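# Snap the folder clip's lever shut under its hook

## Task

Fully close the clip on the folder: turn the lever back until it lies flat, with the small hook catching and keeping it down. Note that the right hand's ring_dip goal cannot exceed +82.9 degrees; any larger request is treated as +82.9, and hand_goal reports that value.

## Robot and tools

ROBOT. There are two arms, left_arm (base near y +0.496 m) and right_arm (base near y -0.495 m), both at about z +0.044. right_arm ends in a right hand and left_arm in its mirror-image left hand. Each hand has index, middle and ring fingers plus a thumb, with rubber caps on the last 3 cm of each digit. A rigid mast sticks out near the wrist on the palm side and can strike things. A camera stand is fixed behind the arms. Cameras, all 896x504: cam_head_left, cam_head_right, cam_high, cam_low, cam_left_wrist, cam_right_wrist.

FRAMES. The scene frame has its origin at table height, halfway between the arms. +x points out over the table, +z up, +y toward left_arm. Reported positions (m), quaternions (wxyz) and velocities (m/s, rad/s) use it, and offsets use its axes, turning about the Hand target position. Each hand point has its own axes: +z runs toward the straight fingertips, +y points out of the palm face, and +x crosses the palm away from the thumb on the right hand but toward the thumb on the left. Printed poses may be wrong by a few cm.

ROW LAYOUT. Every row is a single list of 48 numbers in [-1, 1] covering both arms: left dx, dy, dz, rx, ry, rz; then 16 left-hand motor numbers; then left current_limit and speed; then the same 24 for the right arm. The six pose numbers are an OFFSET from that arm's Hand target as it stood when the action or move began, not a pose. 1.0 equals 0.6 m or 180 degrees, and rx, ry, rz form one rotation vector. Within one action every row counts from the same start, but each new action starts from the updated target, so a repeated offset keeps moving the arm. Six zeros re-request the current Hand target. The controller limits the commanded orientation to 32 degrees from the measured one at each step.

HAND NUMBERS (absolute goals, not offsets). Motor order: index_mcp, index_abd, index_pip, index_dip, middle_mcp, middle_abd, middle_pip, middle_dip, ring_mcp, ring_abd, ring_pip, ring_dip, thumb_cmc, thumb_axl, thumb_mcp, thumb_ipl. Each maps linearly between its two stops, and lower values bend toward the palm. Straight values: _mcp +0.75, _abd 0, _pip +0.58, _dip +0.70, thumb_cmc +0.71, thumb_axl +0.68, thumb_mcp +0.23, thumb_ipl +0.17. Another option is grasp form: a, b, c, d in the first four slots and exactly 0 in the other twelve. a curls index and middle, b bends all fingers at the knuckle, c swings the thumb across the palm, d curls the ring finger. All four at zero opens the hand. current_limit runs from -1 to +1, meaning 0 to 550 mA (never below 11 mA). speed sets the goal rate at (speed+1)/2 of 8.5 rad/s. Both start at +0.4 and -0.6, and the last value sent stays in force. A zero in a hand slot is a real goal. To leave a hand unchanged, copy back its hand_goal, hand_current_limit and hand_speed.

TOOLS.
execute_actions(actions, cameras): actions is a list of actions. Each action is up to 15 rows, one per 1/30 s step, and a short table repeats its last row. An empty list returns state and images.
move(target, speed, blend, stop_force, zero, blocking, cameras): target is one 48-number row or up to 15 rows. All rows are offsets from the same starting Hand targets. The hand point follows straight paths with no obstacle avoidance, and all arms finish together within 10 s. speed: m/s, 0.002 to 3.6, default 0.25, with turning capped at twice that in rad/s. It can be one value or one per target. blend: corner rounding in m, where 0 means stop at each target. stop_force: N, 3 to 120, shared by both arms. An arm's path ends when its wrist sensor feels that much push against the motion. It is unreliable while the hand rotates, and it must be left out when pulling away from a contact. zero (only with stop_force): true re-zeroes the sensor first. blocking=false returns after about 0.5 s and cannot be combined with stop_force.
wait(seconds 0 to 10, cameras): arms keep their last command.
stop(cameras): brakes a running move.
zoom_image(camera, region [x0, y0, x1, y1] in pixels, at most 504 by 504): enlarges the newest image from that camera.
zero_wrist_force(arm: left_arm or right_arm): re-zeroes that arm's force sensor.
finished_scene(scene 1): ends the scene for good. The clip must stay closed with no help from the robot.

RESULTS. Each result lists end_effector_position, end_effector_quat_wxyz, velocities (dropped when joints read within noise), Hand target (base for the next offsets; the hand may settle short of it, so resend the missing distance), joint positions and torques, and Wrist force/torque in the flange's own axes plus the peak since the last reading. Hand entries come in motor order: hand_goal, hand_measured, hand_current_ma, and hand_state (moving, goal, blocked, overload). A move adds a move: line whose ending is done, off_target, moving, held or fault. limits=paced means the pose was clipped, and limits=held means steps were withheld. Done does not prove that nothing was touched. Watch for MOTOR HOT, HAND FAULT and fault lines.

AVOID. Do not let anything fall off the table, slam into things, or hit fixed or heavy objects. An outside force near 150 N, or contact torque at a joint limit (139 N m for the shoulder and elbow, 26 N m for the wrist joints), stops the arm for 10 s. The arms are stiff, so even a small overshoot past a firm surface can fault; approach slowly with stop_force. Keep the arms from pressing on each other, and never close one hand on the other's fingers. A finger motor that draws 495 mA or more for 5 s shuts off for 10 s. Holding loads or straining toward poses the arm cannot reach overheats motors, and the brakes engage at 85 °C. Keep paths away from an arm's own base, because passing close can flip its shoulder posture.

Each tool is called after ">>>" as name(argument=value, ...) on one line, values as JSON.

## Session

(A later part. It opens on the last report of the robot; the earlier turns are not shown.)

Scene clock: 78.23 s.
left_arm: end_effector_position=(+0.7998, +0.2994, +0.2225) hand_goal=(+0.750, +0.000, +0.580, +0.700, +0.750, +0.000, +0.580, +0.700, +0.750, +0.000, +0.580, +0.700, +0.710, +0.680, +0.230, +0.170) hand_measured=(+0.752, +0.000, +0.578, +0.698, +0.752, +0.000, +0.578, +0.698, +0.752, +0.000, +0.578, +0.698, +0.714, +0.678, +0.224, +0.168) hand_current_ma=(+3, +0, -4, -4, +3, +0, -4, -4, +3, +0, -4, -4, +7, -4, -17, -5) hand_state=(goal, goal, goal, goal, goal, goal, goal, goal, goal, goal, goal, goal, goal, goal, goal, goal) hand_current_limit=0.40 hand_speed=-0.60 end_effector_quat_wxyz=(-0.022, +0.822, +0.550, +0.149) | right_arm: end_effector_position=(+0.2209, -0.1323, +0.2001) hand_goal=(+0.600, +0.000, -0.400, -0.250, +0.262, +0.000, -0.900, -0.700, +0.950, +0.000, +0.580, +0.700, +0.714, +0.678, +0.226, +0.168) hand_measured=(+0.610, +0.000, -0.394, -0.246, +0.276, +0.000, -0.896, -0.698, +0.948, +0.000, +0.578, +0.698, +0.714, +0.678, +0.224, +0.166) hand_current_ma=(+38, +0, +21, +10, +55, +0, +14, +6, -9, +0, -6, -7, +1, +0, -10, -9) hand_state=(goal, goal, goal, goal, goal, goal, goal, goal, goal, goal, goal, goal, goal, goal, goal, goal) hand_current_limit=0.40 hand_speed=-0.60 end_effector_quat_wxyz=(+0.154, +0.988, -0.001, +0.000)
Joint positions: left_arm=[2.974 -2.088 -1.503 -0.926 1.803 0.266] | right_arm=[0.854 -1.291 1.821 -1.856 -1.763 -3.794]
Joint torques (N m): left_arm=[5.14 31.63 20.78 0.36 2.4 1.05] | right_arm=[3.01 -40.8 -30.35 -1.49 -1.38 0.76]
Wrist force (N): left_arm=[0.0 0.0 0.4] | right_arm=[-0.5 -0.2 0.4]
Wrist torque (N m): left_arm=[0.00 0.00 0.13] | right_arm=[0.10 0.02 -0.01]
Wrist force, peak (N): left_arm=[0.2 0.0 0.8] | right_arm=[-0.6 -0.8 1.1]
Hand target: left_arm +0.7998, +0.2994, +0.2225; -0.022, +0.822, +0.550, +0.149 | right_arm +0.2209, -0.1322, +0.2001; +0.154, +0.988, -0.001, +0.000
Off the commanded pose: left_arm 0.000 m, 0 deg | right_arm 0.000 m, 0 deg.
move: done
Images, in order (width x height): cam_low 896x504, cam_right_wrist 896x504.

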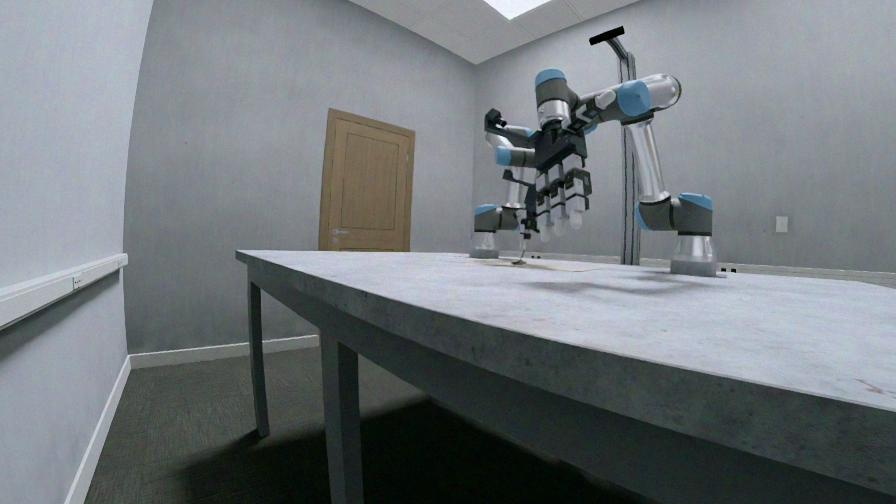

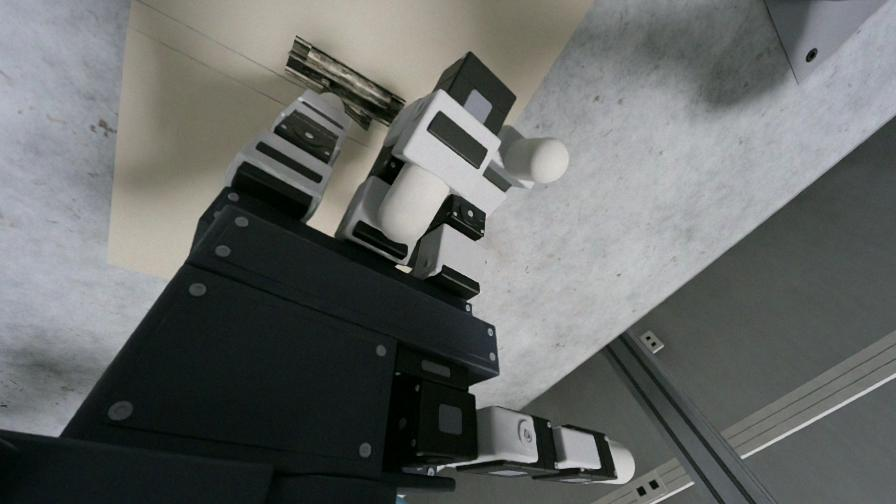

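>>> move(target=[0,0,0,0,0,0, 0,0,0,0,0,0,0,0,0,0,0,0,0,0,0,0, 0.4,-0.6, -0.0432,-0.0043,-0.0108,0,0,0, 0.6,0,-0.4,-0.25,0.262,0,-0.9,-0.7,0.95,0,0.58,0.7,0.714,0.678,0.226,0.168, 0.4,-0.6], cameras=["cam_right_wrist","cam_low"], speed=0.03, stop_force=5)

>>> zoom_image(camera="cam_right_wrist", region=[260, 0, 420, 160])

>>> zoom_image(camera="cam_low", region=[490, 225, 550, 275])

Scene clock: 82.37 s.
left_arm: end_effector_position=(+0.7998, +0.2994, +0.2225) hand_goal=(+0.750, +0.000, +0.580, +0.700, +0.750, +0.000, +0.580, +0.700, +0.750, +0.000, +0.580, +0.700, +0.710, +0.680, +0.230, +0.170) hand_measured=(+0.752, +0.000, +0.578, +0.698, +0.752, +0.000, +0.578, +0.698, +0.752, +0.000, +0.578, +0.698, +0.714, +0.678, +0.224, +0.168) hand_current_ma=(+3, +0, -4, -4, +3, +0, -4, -4, +3, +0, -4, -4, +7, -4, -17, -5) hand_state=(goal, goal, goal, goal, goal, goal, goal, goal, goal, goal, goal, goal, goal, goal, goal, goal) hand_current_limit=0.40 hand_speed=-0.60 end_effector_quat_wxyz=(-0.022, +0.822, +0.550, +0.149) | right_arm: end_effector_position=(+0.1949, -0.1348, +0.1936) hand_goal=(+0.600, +0.000, -0.400, -0.250, +0.262, +0.000, -0.900, -0.700, +0.950, +0.000, +0.580, +0.700, +0.714, +0.678, +0.226, +0.168) hand_measured=(+0.610, +0.000, -0.394, -0.246, +0.276, +0.000, -0.896, -0.698, +0.948, -0.012, +0.578, +0.698, +0.714, +0.678, +0.224, +0.166) hand_current_ma=(+38, +0, +21, +10, +55, +0, +14, +6, -8, -38, -6, -7, +1, +0, -10, -9) hand_state=(goal, goal, goal, goal, goal, goal, goal, goal, goal, goal, goal, goal, goal, goal, goal, goal) hand_current_limit=0.40 hand_speed=-0.60 end_effector_quat_wxyz=(+0.154, +0.988, -0.001, +0.000)
Joint positions: left_arm=[2.974 -2.088 -1.503 -0.926 1.803 0.266] | right_arm=[0.889 -1.311 1.865 -1.873 -1.754 -3.76]
Joint torques (N m): left_arm=[3.54 32.28 22.65 0.47 2.32 0.64] | right_arm=[-8.72 -22.3 -29.82 0.81 -1.89 -1.79]
Wrist force (N): left_arm=[-0.1 0.0 0.5] | right_arm=[-0.3 -0.5 -0.2]
Wrist torque (N m): left_arm=[-0.01 0.03 0.11] | right_arm=[0.08 0.09 -0.05]
Wrist force, peak (N): left_arm=[0.1 -0.1 0.7] | right_arm=[0.7 -0.1 -1.3]
Hand target: left_arm +0.7998, +0.2994, +0.2225; -0.022, +0.822, +0.550, +0.149 | right_arm +0.1949, -0.1348, +0.1936; +0.154, +0.988, -0.001, +0.000
Off the commanded pose: left_arm 0.000 m, 0 deg | right_arm 0.000 m, 0 deg.
move: done
Images, in order (width x height): cam_low 896x504, cam_right_wrist 896x504.

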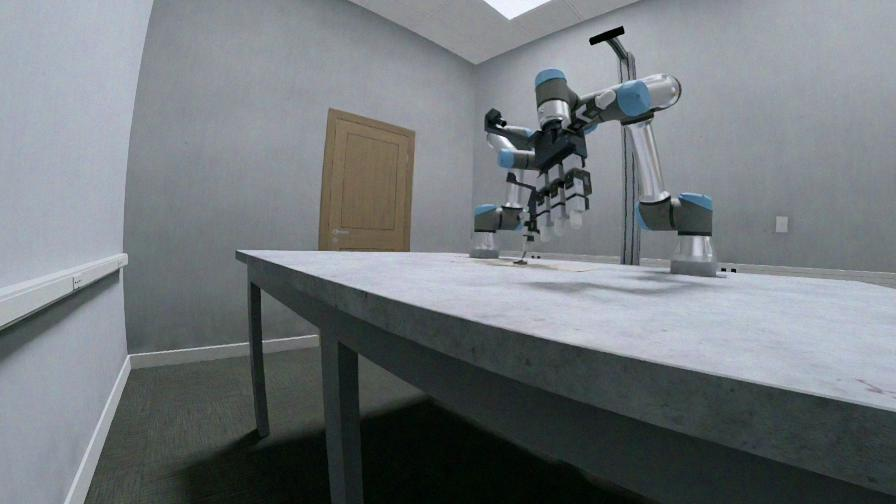

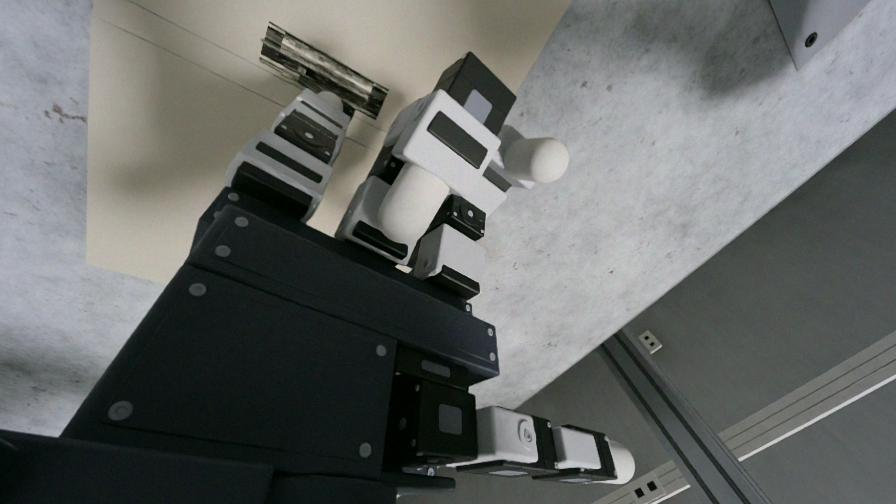

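Scaled by 3.150 from the camera's 896x504 image, which has a finer 1280x720 frame.

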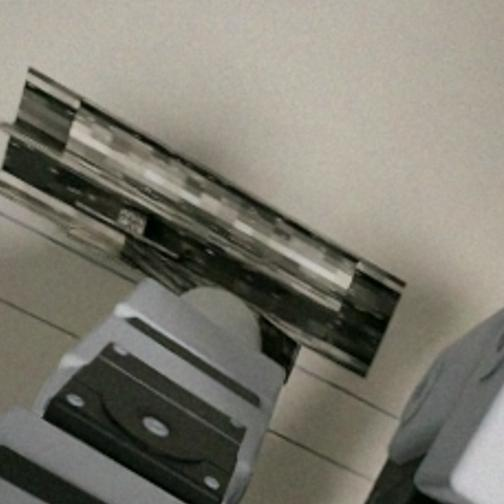

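Scaled by 8.400 from the camera's 896x504 image, which has a finer 1280x720 frame.

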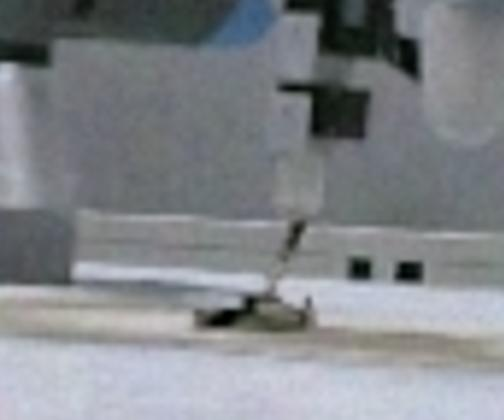

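>>> move(target=[[0,0,0,0,0,0, 0,0,0,0,0,0,0,0,0,0,0,0,0,0,0,0, 0.4,-0.6, 0.005,0,0.0542,0,0,0, 0.6,0,-0.4,-0.25,0.262,0,-0.9,-0.7,0.95,0,0.58,0.7,0.714,0.678,0.226,0.168, 0.4,-0.6],[0,0,0,0,0,0, 0,0,0,0,0,0,0,0,0,0,0,0,0,0,0,0, 0.4,-0.6, -0.0243,-0.0032,0.0542,0,0,0, 0.6,0,-0.4,-0.25,0.262,0,-0.9,-0.7,0.95,0,0.58,0.7,0.714,0.678,0.226,0.168, 0.4,-0.6]], cameras=["cam_right_wrist","cam_low"], speed=0.06, blend=0.004)

>>> zoom_image(camera="cam_right_wrist", region=[240, 0, 400, 160])

>>> zoom_image(camera="cam_low", region=[490, 225, 550, 275])

Scene clock: 89.77 s.
left_arm: end_effector_position=(+0.7998, +0.2994, +0.2225) hand_goal=(+0.750, +0.000, +0.580, +0.700, +0.750, +0.000, +0.580, +0.700, +0.750, +0.000, +0.580, +0.700, +0.710, +0.680, +0.230, +0.170) hand_measured=(+0.752, +0.000, +0.578, +0.698, +0.752, +0.000, +0.578, +0.698, +0.752, +0.000, +0.578, +0.698, +0.714, +0.678, +0.224, +0.168) hand_current_ma=(+3, +0, -4, -4, +3, +0, -4, -4, +3, +0, -4, -4, +7, -4, -17, -5) hand_state=(goal, goal, goal, goal, goal, goal, goal, goal, goal, goal, goal, goal, goal, goal, goal, goal) hand_current_limit=0.40 hand_speed=-0.60 end_effector_quat_wxyz=(-0.022, +0.822, +0.550, +0.149) | right_arm: end_effector_position=(+0.1801, -0.1368, +0.2261) hand_goal=(+0.600, +0.000, -0.400, -0.250, +0.262, +0.000, -0.900, -0.700, +0.950, +0.000, +0.580, +0.700, +0.714, +0.678, +0.226, +0.168) hand_measured=(+0.610, +0.000, -0.394, -0.246, +0.276, +0.000, -0.896, -0.698, +0.948, -0.004, +0.578, +0.698, +0.714, +0.678, +0.224, +0.166) hand_current_ma=(+38, +0, +21, +10, +55, +0, +13, +6, -7, -8, -6, -7, +1, +0, -10, -9) hand_state=(goal, goal, goal, goal, goal, goal, goal, goal, goal, goal, goal, goal, goal, goal, goal, goal) hand_current_limit=0.40 hand_speed=-0.60 end_effector_quat_wxyz=(+0.154, +0.988, -0.001, +0.000) end_effector_velocity=(+0.004, +0.001, +0.001) end_effector_angular_velocity=(+0.002, +0.001, +0.001)
Joint positions: left_arm=[2.974 -2.088 -1.503 -0.926 1.803 0.266] | right_arm=[0.909 -1.367 1.84 -1.79 -1.749 -3.74]
Joint velocities: left_arm=[within noise] | right_arm=[-0.006 0.003 -0.005 0 0.001 -0.007]
Joint torques (N m): left_arm=[3.59 30.97 25.25 0.61 2.45 0.1] | right_arm=[-7.28 -21.14 -29.62 -2.54 -1.11 -1.95]
Wrist force (N): left_arm=[0.1 -0.1 0.2] | right_arm=[-0.8 -0.6 0.2]
Wrist torque (N m): left_arm=[0.00 -0.01 0.14] | right_arm=[0.05 0.07 -0.09]
Wrist force, peak (N): left_arm=[0.4 -0.2 0.6] | right_arm=[-1.5 -0.7 0.3]
Hand target: left_arm +0.7998, +0.2994, +0.2225; -0.022, +0.822, +0.550, +0.149 | right_arm +0.1804, -0.1367, +0.2261; +0.154, +0.988, -0.001, +0.000
Off the commanded pose: left_arm 0.000 m, 0 deg | right_arm 0.000 m, 0 deg.
move: done
Images, in order (width x height): cam_low 896x504, cam_right_wrist 896x504.

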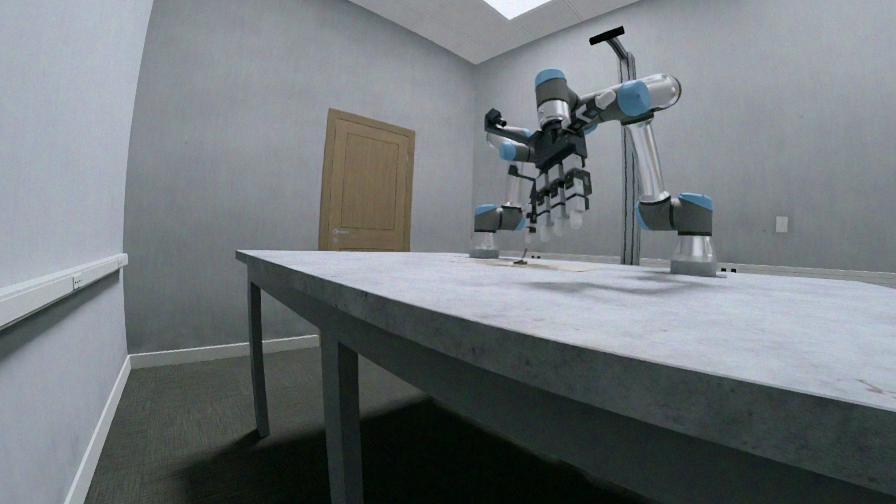

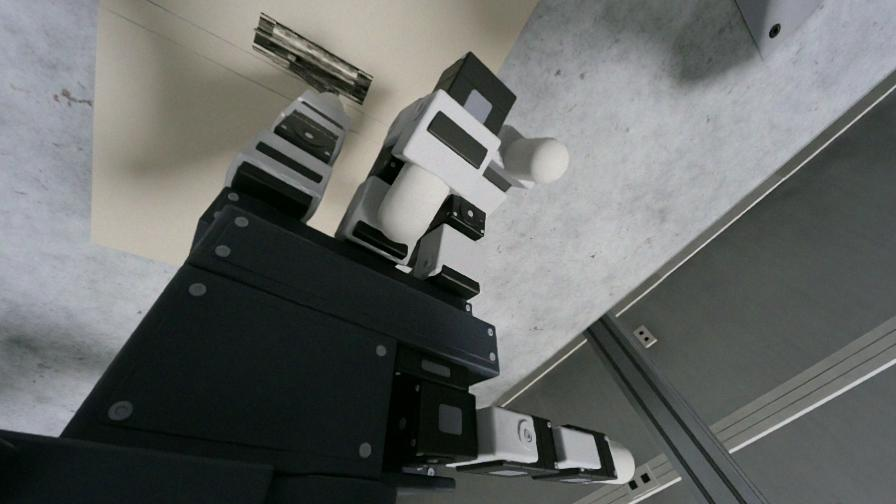

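Scaled by 3.150 from the camera's 896x504 image, which has a finer 1280x720 frame.

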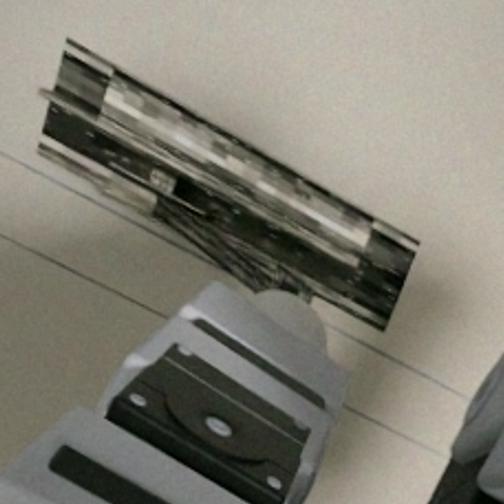

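Scaled by 8.400 from the camera's 896x504 image, which has a finer 1280x720 frame.

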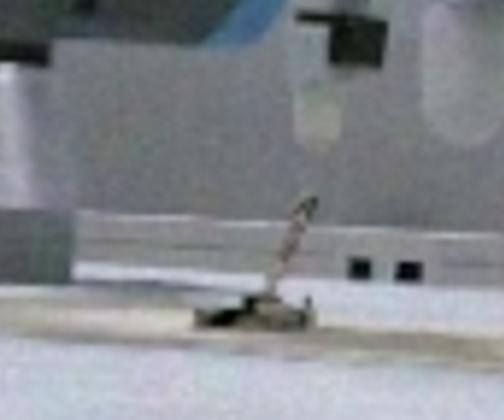

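>>> move(target=[[0,0,0,0,0,0, 0,0,0,0,0,0,0,0,0,0,0,0,0,0,0,0, 0.4,-0.6, 0.0033,-0.0082,-0.02,0,0,0, 0.6,0,-0.4,-0.25,0.262,0,-0.9,-0.7,0.95,0,0.58,0.7,0.714,0.678,0.226,0.168, 0.4,-0.6],[0,0,0,0,0,0, 0,0,0,0,0,0,0,0,0,0,0,0,0,0,0,0, 0.4,-0.6, 0.0033,-0.0082,-0.033,0,0,0, 0.6,0,-0.4,-0.25,0.262,0,-0.9,-0.7,0.95,0,0.58,0.7,0.714,0.678,0.226,0.168, 0.4,-0.6],[0,0,0,0,0,0, 0,0,0,0,0,0,0,0,0,0,0,0,0,0,0,0, 0.4,-0.6, -0.0075,-0.0093,-0.0433,0,0,0, 0.6,0,-0.4,-0.25,0.262,0,-0.9,-0.7,0.95,0,0.58,0.7,0.714,0.678,0.226,0.168, 0.4,-0.6],[0,0,0,0,0,0, 0,0,0,0,0,0,0,0,0,0,0,0,0,0,0,0, 0.4,-0.6, -0.0148,-0.0102,-0.0615,0,0,0, 0.6,0,-0.4,-0.25,0.262,0,-0.9,-0.7,0.95,0,0.58,0.7,0.714,0.678,0.226,0.168, 0.4,-0.6]], cameras=["cam_right_wrist","cam_low"], speed=0.03, blend=0.003, stop_force=12)

>>> zoom_image(camera="cam_right_wrist", region=[240, 0, 400, 160])

>>> zoom_image(camera="cam_low", region=[490, 225, 550, 275])

Scene clock: 96.67 s.
left_arm: end_effector_position=(+0.7998, +0.2994, +0.2225) hand_goal=(+0.750, +0.000, +0.580, +0.700, +0.750, +0.000, +0.580, +0.700, +0.750, +0.000, +0.580, +0.700, +0.710, +0.680, +0.230, +0.170) hand_measured=(+0.752, +0.000, +0.578, +0.698, +0.752, +0.000, +0.578, +0.698, +0.752, +0.000, +0.578, +0.698, +0.714, +0.678, +0.224, +0.168) hand_current_ma=(+3, +0, -4, -4, +3, +0, -4, -4, +3, +0, -4, -4, +7, -4, -17, -5) hand_state=(goal, goal, goal, goal, goal, goal, goal, goal, goal, goal, goal, goal, goal, goal, goal, goal) hand_current_limit=0.40 hand_speed=-0.60 end_effector_quat_wxyz=(-0.022, +0.822, +0.550, +0.149) | right_arm: end_effector_position=(+0.1715, -0.1429, +0.1892) hand_goal=(+0.600, +0.000, -0.400, -0.250, +0.262, +0.000, -0.900, -0.700, +0.950, +0.000, +0.580, +0.700, +0.714, +0.678, +0.226, +0.168) hand_measured=(+0.610, +0.000, -0.394, -0.246, +0.276, +0.000, -0.896, -0.698, +0.944, +0.012, +0.578, +0.698, +0.714, +0.678, +0.224, +0.166) hand_current_ma=(+38, +0, +21, +10, +55, +0, +13, +6, -20, +37, -8, -7, +1, +0, -10, -9) hand_state=(goal, goal, goal, goal, goal, goal, goal, goal, goal, goal, goal, goal, goal, goal, goal, goal) hand_current_limit=0.40 hand_speed=-0.60 end_effector_quat_wxyz=(+0.154, +0.988, -0.001, +0.000)
Joint positions: left_arm=[2.974 -2.088 -1.503 -0.926 1.803 0.266] | right_arm=[0.916 -1.341 1.916 -1.89 -1.747 -3.734]
Joint torques (N m): left_arm=[2.92 31.79 26.52 0.6 2.37 -0.27] | right_arm=[-8.91 -37.81 -29.38 0.6 -1.51 -1.75]
Wrist force (N): left_arm=[0.2 0.2 0.3] | right_arm=[-0.7 -0.5 -0.9]
Wrist torque (N m): left_arm=[0.03 -0.02 0.13] | right_arm=[0.12 0.08 -0.12]
Wrist force, peak (N): left_arm=[0.1 0.1 0.7] | right_arm=[-1.3 0.4 -3.3]
Hand target: left_arm +0.7998, +0.2994, +0.2225; -0.022, +0.822, +0.550, +0.149 | right_arm +0.1715, -0.1429, +0.1892; +0.154, +0.988, -0.001, +0.000
Off the commanded pose: left_arm 0.000 m, 0 deg | right_arm 0.000 m, 0 deg.
move: done
Images, in order (width x height): cam_low 896x504, cam_right_wrist 896x504.

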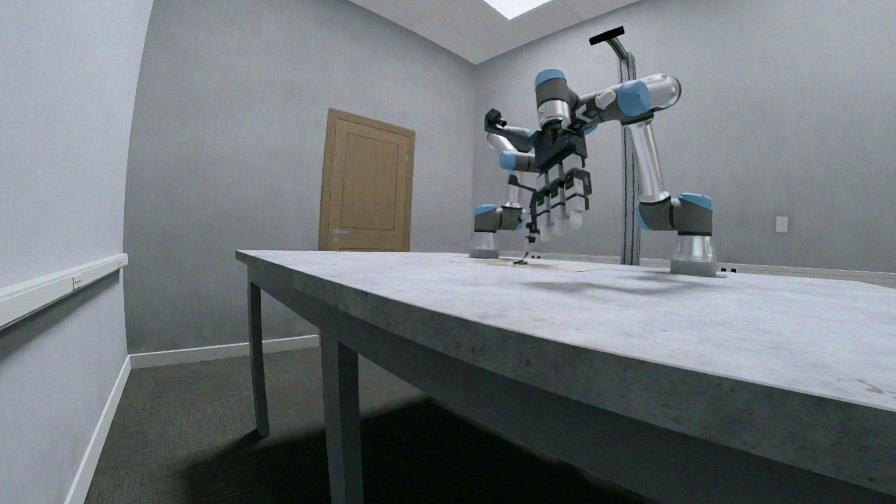

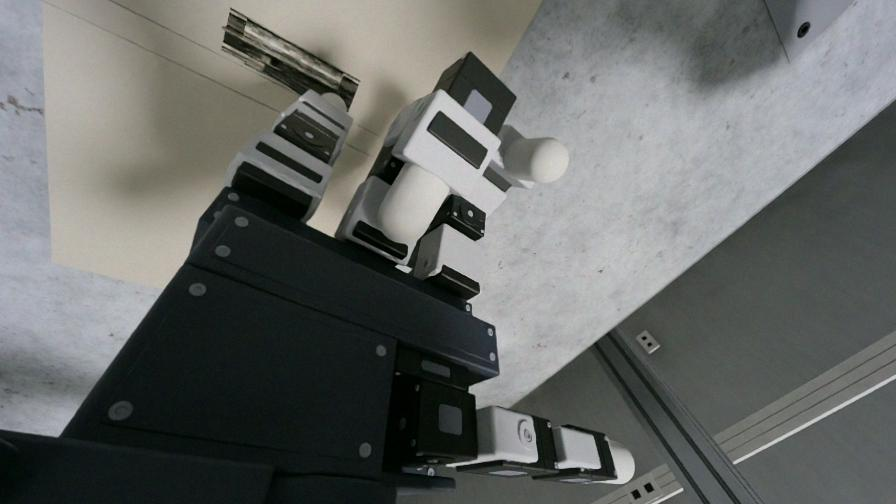

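Scaled by 3.150 from the camera's 896x504 image, which has a finer 1280x720 frame.

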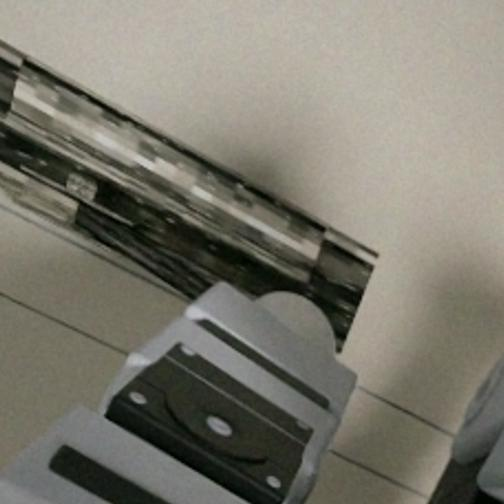

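Scaled by 8.400 from the camera's 896x504 image, which has a finer 1280x720 frame.

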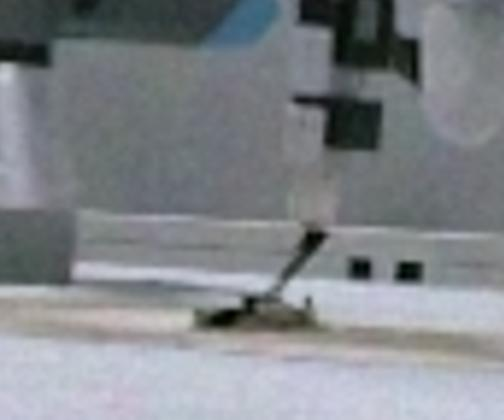

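>>> move(target=[[0,0,0,0,0,0, 0,0,0,0,0,0,0,0,0,0,0,0,0,0,0,0, 0.4,-0.6, -0.005,-0.0012,-0.0182,0,0,0, 0.6,0,-0.4,-0.25,0.262,0,-0.9,-0.7,0.95,0,0.58,0.7,0.714,0.678,0.226,0.168, 0.4,-0.6],[0,0,0,0,0,0, 0,0,0,0,0,0,0,0,0,0,0,0,0,0,0,0, 0.4,-0.6, -0.0075,-0.0018,-0.0358,0,0,0, 0.6,0,-0.4,-0.25,0.262,0,-0.9,-0.7,0.95,0,0.58,0.7,0.714,0.678,0.226,0.168, 0.4,-0.6]], cameras=["cam_right_wrist","cam_low"], speed=0.03, blend=0.003, stop_force=12)

>>> zoom_image(camera="cam_right_wrist", region=[240, 0, 400, 160])

>>> zoom_image(camera="cam_low", region=[490, 225, 550, 275])

Scene clock: 99.33 s.
left_arm: end_effector_position=(+0.7998, +0.2994, +0.2225) hand_goal=(+0.750, +0.000, +0.580, +0.700, +0.750, +0.000, +0.580, +0.700, +0.750, +0.000, +0.580, +0.700, +0.710, +0.680, +0.230, +0.170) hand_measured=(+0.752, +0.000, +0.578, +0.698, +0.752, +0.000, +0.578, +0.698, +0.752, +0.000, +0.578, +0.698, +0.714, +0.678, +0.224, +0.168) hand_current_ma=(+3, +0, -4, -4, +3, +0, -4, -4, +3, +0, -4, -4, +7, -4, -17, -5) hand_state=(goal, goal, goal, goal, goal, goal, goal, goal, goal, goal, goal, goal, goal, goal, goal, goal) hand_current_limit=0.40 hand_speed=-0.60 end_effector_quat_wxyz=(-0.022, +0.822, +0.550, +0.149) | right_arm: end_effector_position=(+0.1670, -0.1439, +0.1677) hand_goal=(+0.600, +0.000, -0.400, -0.250, +0.262, +0.000, -0.900, -0.700, +0.950, +0.000, +0.580, +0.700, +0.714, +0.678, +0.226, +0.168) hand_measured=(+0.610, +0.000, -0.394, -0.246, +0.276, +0.000, -0.896, -0.698, +0.944, +0.024, +0.578, +0.698, +0.714, +0.678, +0.224, +0.166) hand_current_ma=(+38, +0, +21, +10, +54, +0, +13, +6, -20, +76, -8, -7, +1, +0, -10, -9) hand_state=(goal, goal, goal, goal, goal, goal, goal, goal, goal, blocked, goal, goal, goal, goal, goal, goal) hand_current_limit=0.40 hand_speed=-0.60 end_effector_quat_wxyz=(+0.154, +0.988, -0.001, +0.000)
Joint positions: left_arm=[2.974 -2.088 -1.503 -0.926 1.803 0.266] | right_arm=[0.922 -1.316 1.949 -1.947 -1.746 -3.728]
Joint torques (N m): left_arm=[2.88 30.65 26.29 0.63 2.21 -0.62] | right_arm=[-7.09 -37.68 -28.21 0.6 0.8 -1.42]
Wrist force (N): left_arm=[0.0 0.2 0.4] | right_arm=[-1.5 0.1 -2.4]
Wrist torque (N m): left_arm=[0.02 0.01 0.12] | right_arm=[0.25 0.09 -0.16]
Wrist force, peak (N): left_arm=[0.2 -0.1 0.6] | right_arm=[-1.8 0.6 -4.6]
Hand target: left_arm +0.7998, +0.2994, +0.2225; -0.022, +0.822, +0.550, +0.149 | right_arm +0.1670, -0.1439, +0.1677; +0.154, +0.988, -0.001, +0.000
Off the commanded pose: left_arm 0.000 m, 0 deg | right_arm 0.000 m, 0 deg.
move: done
Images, in order (width x height): cam_low 896x504, cam_right_wrist 896x504.

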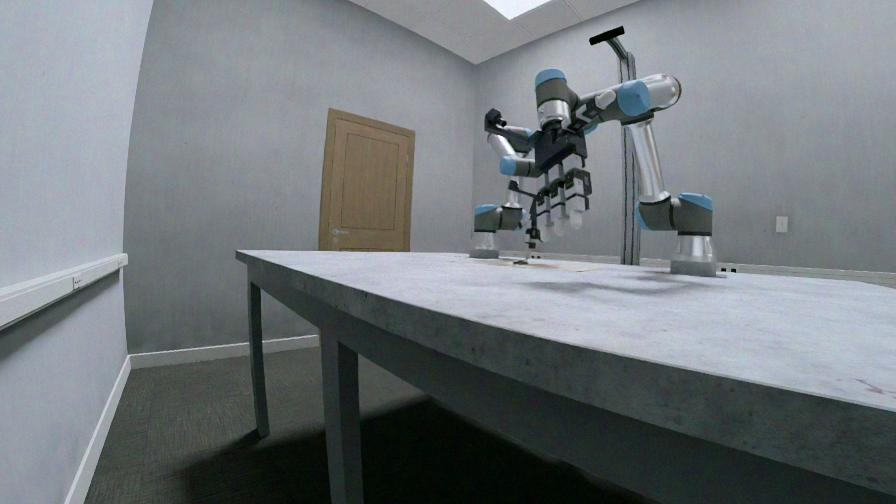

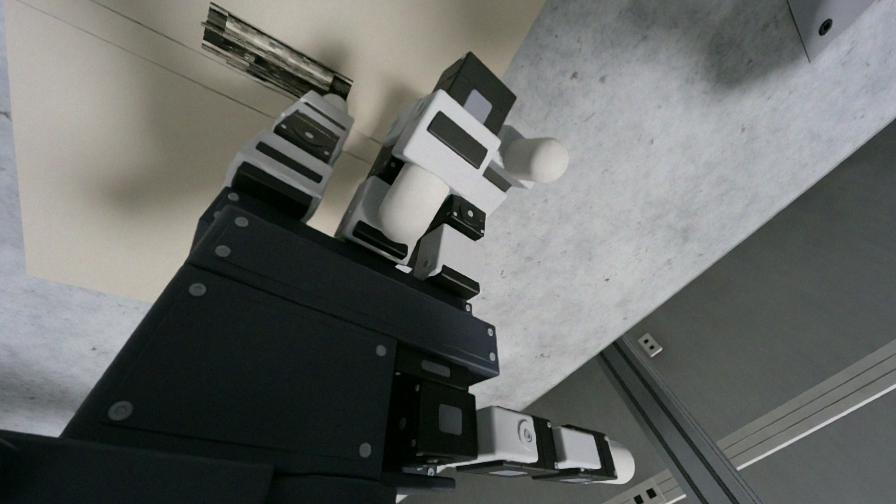

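Scaled by 3.150 from the camera's 896x504 image, which has a finer 1280x720 frame.

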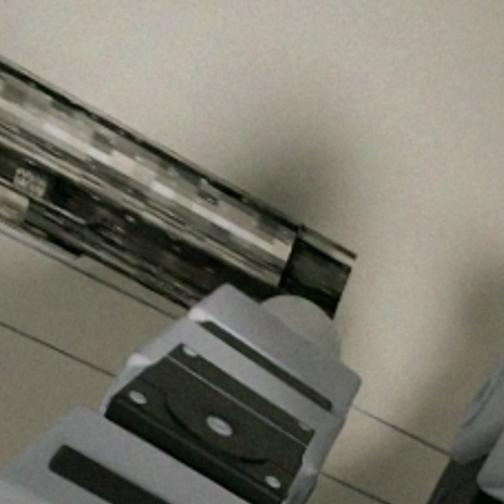

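Scaled by 8.400 from the camera's 896x504 image, which has a finer 1280x720 frame.

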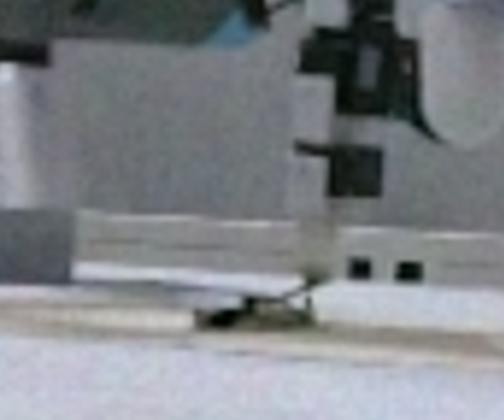

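>>> move(target=[[0,0,0,0,0,0, 0,0,0,0,0,0,0,0,0,0,0,0,0,0,0,0, 0.4,-0.6, 0.0017,0,-0.0158,0,0,0, 0.6,0,-0.4,-0.25,0.262,0,-0.9,-0.7,0.95,0,0.58,0.7,0.714,0.678,0.226,0.168, 0.7,-0.6],[0,0,0,0,0,0, 0,0,0,0,0,0,0,0,0,0,0,0,0,0,0,0, 0.4,-0.6, 0.0034,0,-0.0327,0,0,0, 0.6,0,-0.4,-0.25,0.262,0,-0.9,-0.7,0.95,0,0.58,0.7,0.714,0.678,0.226,0.168, 0.7,-0.6]], cameras=["cam_right_wrist","cam_low"], speed=0.02, blend=0.002, stop_force=20)

>>> zoom_image(camera="cam_right_wrist", region=[240, 0, 400, 160])

>>> zoom_image(camera="cam_low", region=[490, 225, 550, 275])

Scene clock: 102.30 s.
left_arm: end_effector_position=(+0.7998, +0.2994, +0.2225) hand_goal=(+0.750, +0.000, +0.580, +0.700, +0.750, +0.000, +0.580, +0.700, +0.750, +0.000, +0.580, +0.700, +0.710, +0.680, +0.230, +0.170) hand_measured=(+0.752, +0.000, +0.578, +0.698, +0.752, +0.000, +0.578, +0.698, +0.752, +0.000, +0.578, +0.698, +0.714, +0.678, +0.224, +0.168) hand_current_ma=(+3, +0, -4, -4, +3, +0, -4, -4, +3, +0, -4, -4, +7, -4, -17, -5) hand_state=(goal, goal, goal, goal, goal, goal, goal, goal, goal, goal, goal, goal, goal, goal, goal, goal) hand_current_limit=0.40 hand_speed=-0.60 end_effector_quat_wxyz=(-0.022, +0.822, +0.550, +0.149) | right_arm: end_effector_position=(+0.1681, -0.1439, +0.1571) hand_goal=(+0.600, +0.000, -0.400, -0.250, +0.262, +0.000, -0.900, -0.700, +0.950, +0.000, +0.580, +0.700, +0.714, +0.678, +0.226, +0.168) hand_measured=(+0.610, +0.000, -0.394, -0.246, +0.276, +0.000, -0.896, -0.698, +0.940, +0.046, +0.576, +0.698, +0.714, +0.678, +0.224, +0.166) hand_current_ma=(+38, +0, +21, +10, +54, +0, +13, +6, -37, +156, -12, -5, +1, +0, -10, -9) hand_state=(goal, goal, goal, goal, goal, goal, goal, goal, goal, blocked, goal, goal, goal, goal, goal, goal) hand_current_limit=0.70 hand_speed=-0.60 end_effector_quat_wxyz=(+0.154, +0.988, -0.001, +0.000)
Joint positions: left_arm=[2.974 -2.088 -1.503 -0.926 1.803 0.266] | right_arm=[0.92 -1.299 1.96 -1.976 -1.746 -3.73]
Joint torques (N m): left_arm=[3 31.52 26.19 0.88 2.22 -0.75] | right_arm=[8.45 -25.17 -19.95 -2.51 3.21 1]
Wrist force (N): left_arm=[-0.1 -0.2 0.4] | right_arm=[-0.5 4.9 -20.7]
Wrist torque (N m): left_arm=[-0.02 0.01 0.13] | right_arm=[1.74 1.41 0.34]
Wrist force, peak (N): left_arm=[0.4 -0.1 0.6] | right_arm=[-0.9 8.4 -35.6]
Hand target: left_arm +0.7998, +0.2994, +0.2225; -0.022, +0.822, +0.550, +0.149 | right_arm +0.1681, -0.1439, +0.1571; +0.154, +0.988, -0.001, +0.000 (not the last commanded pose)
Off the commanded pose: left_arm 0.000 m, 0 deg | right_arm 0.009 m, 0 deg.
move: contact (right_arm); path passed 0 of 2 targets
Images, in order (width x height): cam_low 896x504, cam_right_wrist 896x504.

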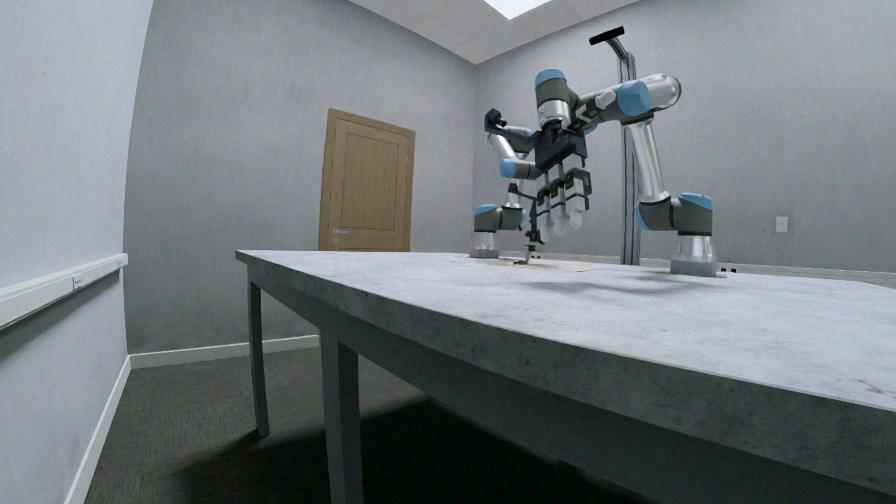

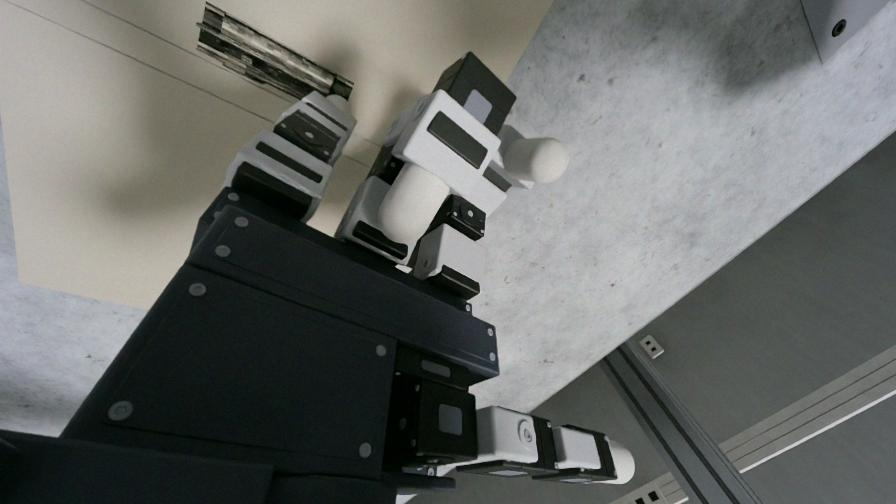

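Scaled by 3.150 from the camera's 896x504 image, which has a finer 1280x720 frame.

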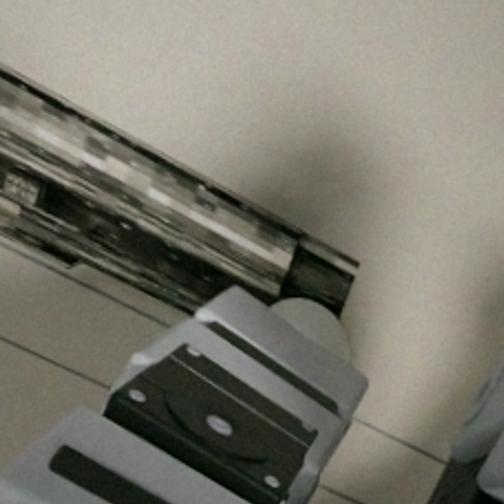

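Scaled by 8.400 from the camera's 896x504 image, which has a finer 1280x720 frame.

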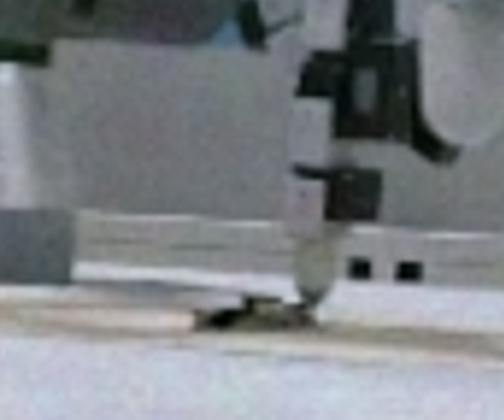

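>>> move(target=[[0,0,0,0,0,0, 0,0,0,0,0,0,0,0,0,0,0,0,0,0,0,0, 0.4,-0.6, 0,0,0.03,0,0,0, 0.6,0,-0.4,-0.25,0.262,0,-0.9,-0.7,0.95,0,0.58,0.7,0.714,0.678,0.226,0.168, 0.7,-0.6],[0,0,0,0,0,0, 0,0,0,0,0,0,0,0,0,0,0,0,0,0,0,0, 0.4,-0.6, 0.07,0.02,0.07,0,0,0, 0.6,0,-0.4,-0.25,0.262,0,-0.9,-0.7,0.95,0,0.58,0.7,0.714,0.678,0.226,0.168, 0.7,-0.6]], cameras=["cam_right_wrist","cam_low"], speed=0.06, blend=0.008)

>>> zoom_image(camera="cam_right_wrist", region=[260, 0, 420, 160])

>>> zoom_image(camera="cam_low", region=[490, 225, 550, 275])

Scene clock: 105.00 s.
left_arm: end_effector_position=(+0.7998, +0.2994, +0.2225) hand_goal=(+0.750, +0.000, +0.580, +0.700, +0.750, +0.000, +0.580, +0.700, +0.750, +0.000, +0.580, +0.700, +0.710, +0.680, +0.230, +0.170) hand_measured=(+0.752, +0.000, +0.578, +0.698, +0.752, +0.000, +0.578, +0.698, +0.752, +0.000, +0.578, +0.698, +0.714, +0.678, +0.224, +0.168) hand_current_ma=(+3, +0, -4, -4, +3, +0, -4, -4, +3, +0, -4, -4, +7, -4, -17, -5) hand_state=(goal, goal, goal, goal, goal, goal, goal, goal, goal, goal, goal, goal, goal, goal, goal, goal) hand_current_limit=0.40 hand_speed=-0.60 end_effector_quat_wxyz=(-0.022, +0.822, +0.550, +0.149) | right_arm: end_effector_position=(+0.2102, -0.1320, +0.1990) hand_goal=(+0.600, +0.000, -0.400, -0.250, +0.262, +0.000, -0.900, -0.700, +0.950, +0.000, +0.580, +0.700, +0.714, +0.678, +0.226, +0.168) hand_measured=(+0.610, +0.000, -0.394, -0.246, +0.276, +0.000, -0.896, -0.698, +0.946, +0.004, +0.578, +0.698, +0.714, +0.678, +0.224, +0.166) hand_current_ma=(+38, +0, +21, +10, +54, +0, +13, +6, -10, +8, -8, -5, +1, +0, -10, -9) hand_state=(goal, goal, goal, goal, goal, goal, goal, goal, goal, goal, goal, goal, goal, goal, goal, goal) hand_current_limit=0.70 hand_speed=-0.60 end_effector_quat_wxyz=(+0.154, +0.988, -0.001, +0.000) end_effector_velocity=(-0.002, +0.000, -0.001) end_effector_angular_velocity=(+0.001, -0.002, -0.001)
Joint positions: left_arm=[2.974 -2.088 -1.503 -0.926 1.803 0.266] | right_arm=[0.87 -1.299 1.833 -1.857 -1.759 -3.779]
Joint velocities: left_arm=[within noise] | right_arm=[0.003 0 0.005 -0.006 0 0.003]
Joint torques (N m): left_arm=[2.17 31.21 26.08 0.54 2.2 -1.17] | right_arm=[8.08 -39.88 -13.08 -3.88 0.49 1.29]
Wrist force (N): left_arm=[0.0 -0.1 0.5] | right_arm=[-1.2 -0.5 0.3]
Wrist torque (N m): left_arm=[-0.02 0.01 0.13] | right_arm=[0.07 0.13 -0.11]
Wrist force, peak (N): left_arm=[0.1 0.0 0.7] | right_arm=[-0.7 4.7 -21.0]
Hand target: left_arm +0.7998, +0.2994, +0.2225; -0.022, +0.822, +0.550, +0.149 | right_arm +0.2101, -0.1319, +0.1991; +0.154, +0.988, -0.001, +0.000
Off the commanded pose: left_arm 0.000 m, 0 deg | right_arm 0.000 m, 0 deg.
move: done
Images, in order (width x height): cam_low 896x504, cam_right_wrist 896x504.

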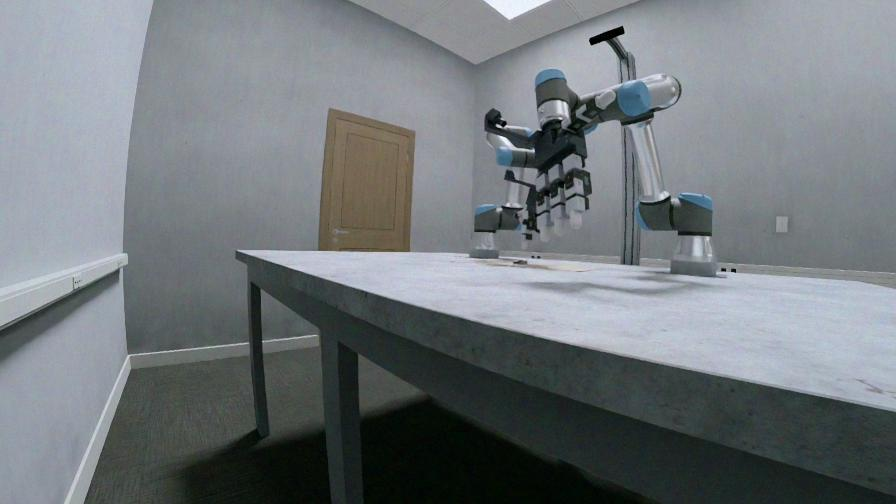

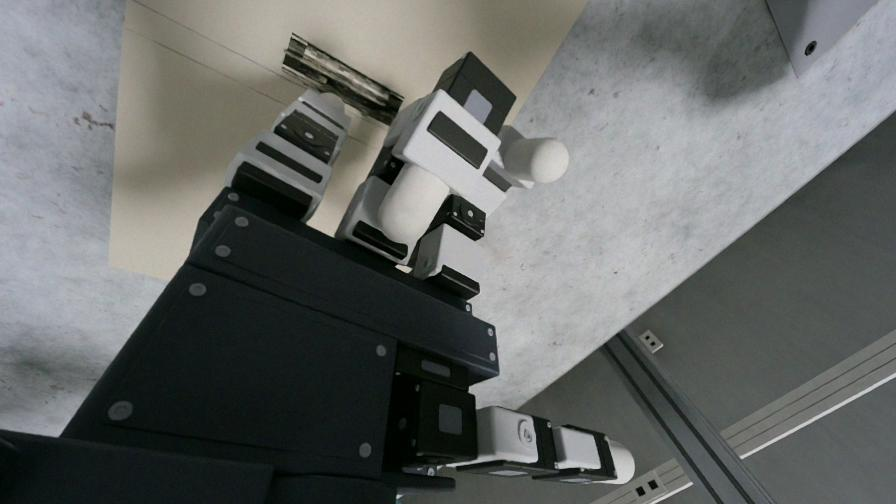

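Scaled by 3.150 from the camera's 896x504 image, which has a finer 1280x720 frame.

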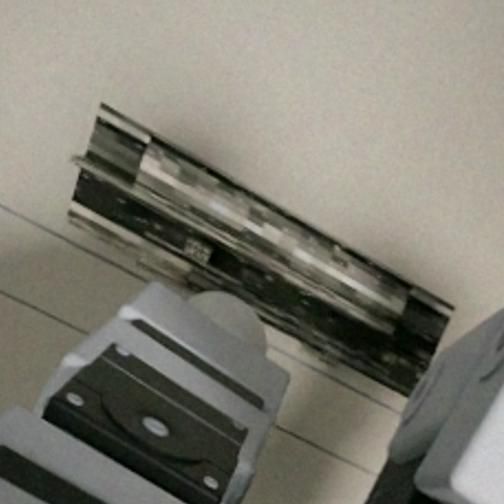

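Scaled by 8.400 from the camera's 896x504 image, which has a finer 1280x720 frame.

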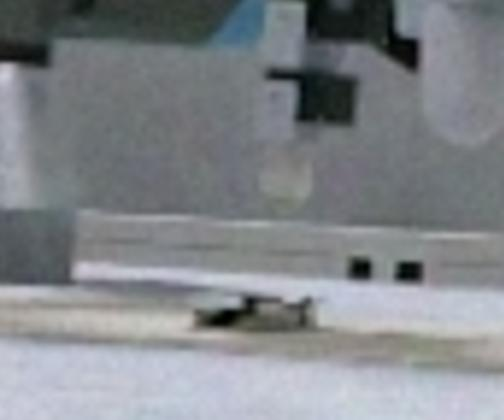

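>>> move(target=[0,0,0,0,0,0, 0,0,0,0,0,0,0,0,0,0,0,0,0,0,0,0, 0.4,-0.6, 0.25,-0.055,-0.107,0.2106,-0.0853,-0.2797, 0.612,0,-0.34,-0.2,0.262,0,-0.9,-0.7,0.026,0,-0.9,-0.45,0.714,0.678,0.226,0.168, 0.4,-0.6], cameras=["cam_right_wrist"], speed=0.25)

>>> zoom_image(camera="cam_right_wrist", region=[610, 40, 770, 180])

Scene clock: 109.97 s.
left_arm: end_effector_position=(+0.7998, +0.2994, +0.2225) hand_goal=(+0.750, +0.000, +0.580, +0.700, +0.750, +0.000, +0.580, +0.700, +0.750, +0.000, +0.580, +0.700, +0.710, +0.680, +0.230, +0.170) hand_measured=(+0.752, +0.000, +0.578, +0.698, +0.752, +0.000, +0.578, +0.698, +0.752, +0.000, +0.578, +0.698, +0.714, +0.678, +0.224, +0.168) hand_current_ma=(+3, +0, -4, -4, +3, +0, -4, -4, +3, +0, -4, -4, +7, -4, -17, -5) hand_state=(goal, goal, goal, goal, goal, goal, goal, goal, goal, goal, goal, goal, goal, goal, goal, goal) hand_current_limit=0.40 hand_speed=-0.60 end_effector_quat_wxyz=(-0.022, +0.822, +0.550, +0.149) | right_arm: end_effector_position=(+0.3601, -0.1650, +0.1348) hand_goal=(+0.612, +0.000, -0.340, -0.200, +0.262, +0.000, -0.900, -0.700, +0.026, +0.000, -0.900, -0.450, +0.714, +0.678, +0.226, +0.168) hand_measured=(+0.614, +0.000, -0.340, -0.202, +0.270, +0.000, -0.896, -0.698, +0.036, +0.004, -0.896, -0.448, +0.714, +0.678, +0.224, +0.166) hand_current_ma=(+6, +0, -1, -8, +28, +0, +13, +6, +37, +8, +14, +8, -2, +0, -10, -9) hand_state=(goal, goal, goal, goal, goal, goal, goal, goal, goal, goal, goal, goal, goal, goal, goal, goal) hand_current_limit=0.40 hand_speed=-0.60 end_effector_quat_wxyz=(-0.179, +0.882, -0.431, +0.061)
Joint positions: left_arm=[2.974 -2.088 -1.503 -0.926 1.803 0.266] | right_arm=[0.354 -1.354 2.141 -2.713 -1.427 -3.384]
Joint torques (N m): left_arm=[1.09 31.23 27.73 0.56 2.16 -1.6] | right_arm=[-0.75 -35.9 -27.78 -4.36 -0.67 0.54]
Wrist force (N): left_arm=[0.1 0.2 0.4] | right_arm=[-0.5 -0.4 -0.4]
Wrist torque (N m): left_arm=[0.02 -0.01 0.13] | right_arm=[0.14 0.05 0.01]
Wrist force, peak (N): left_arm=[0.1 -0.3 0.7] | right_arm=[-2.1 -1.1 0.1]
Hand target: left_arm +0.7998, +0.2994, +0.2225; -0.022, +0.822, +0.550, +0.149 | right_arm +0.3601, -0.1649, +0.1349; -0.180, +0.882, -0.431, +0.061
Off the commanded pose: left_arm 0.000 m, 0 deg | right_arm 0.000 m, 0 deg.
move: done
Images, in order (width x height): cam_right_wrist 896x504.

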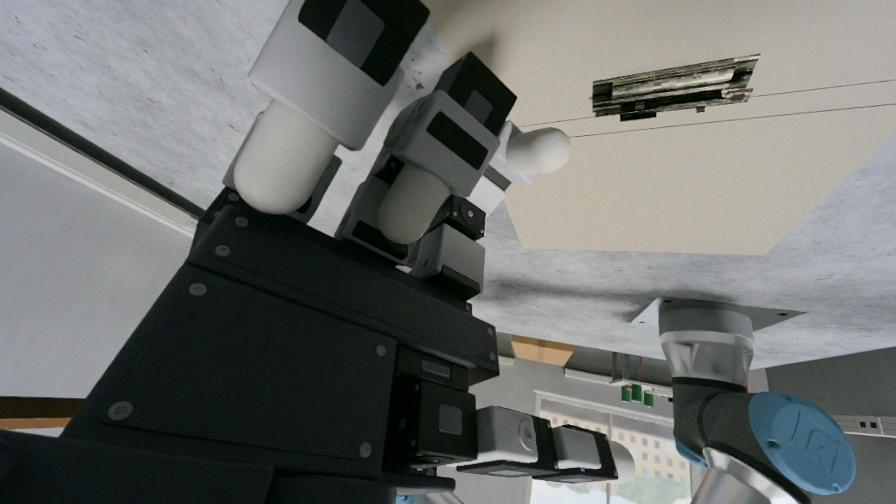

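Scaled by 3.150 from the camera's 896x504 image, which has a finer 1280x720 frame.

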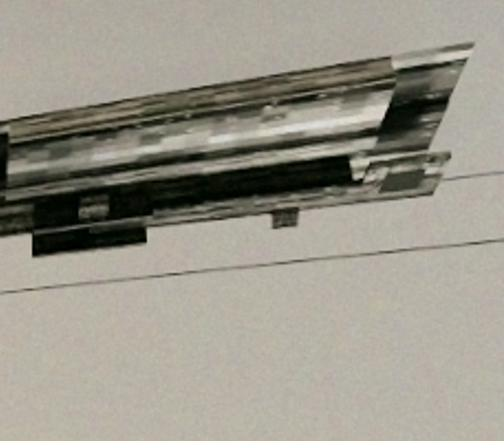

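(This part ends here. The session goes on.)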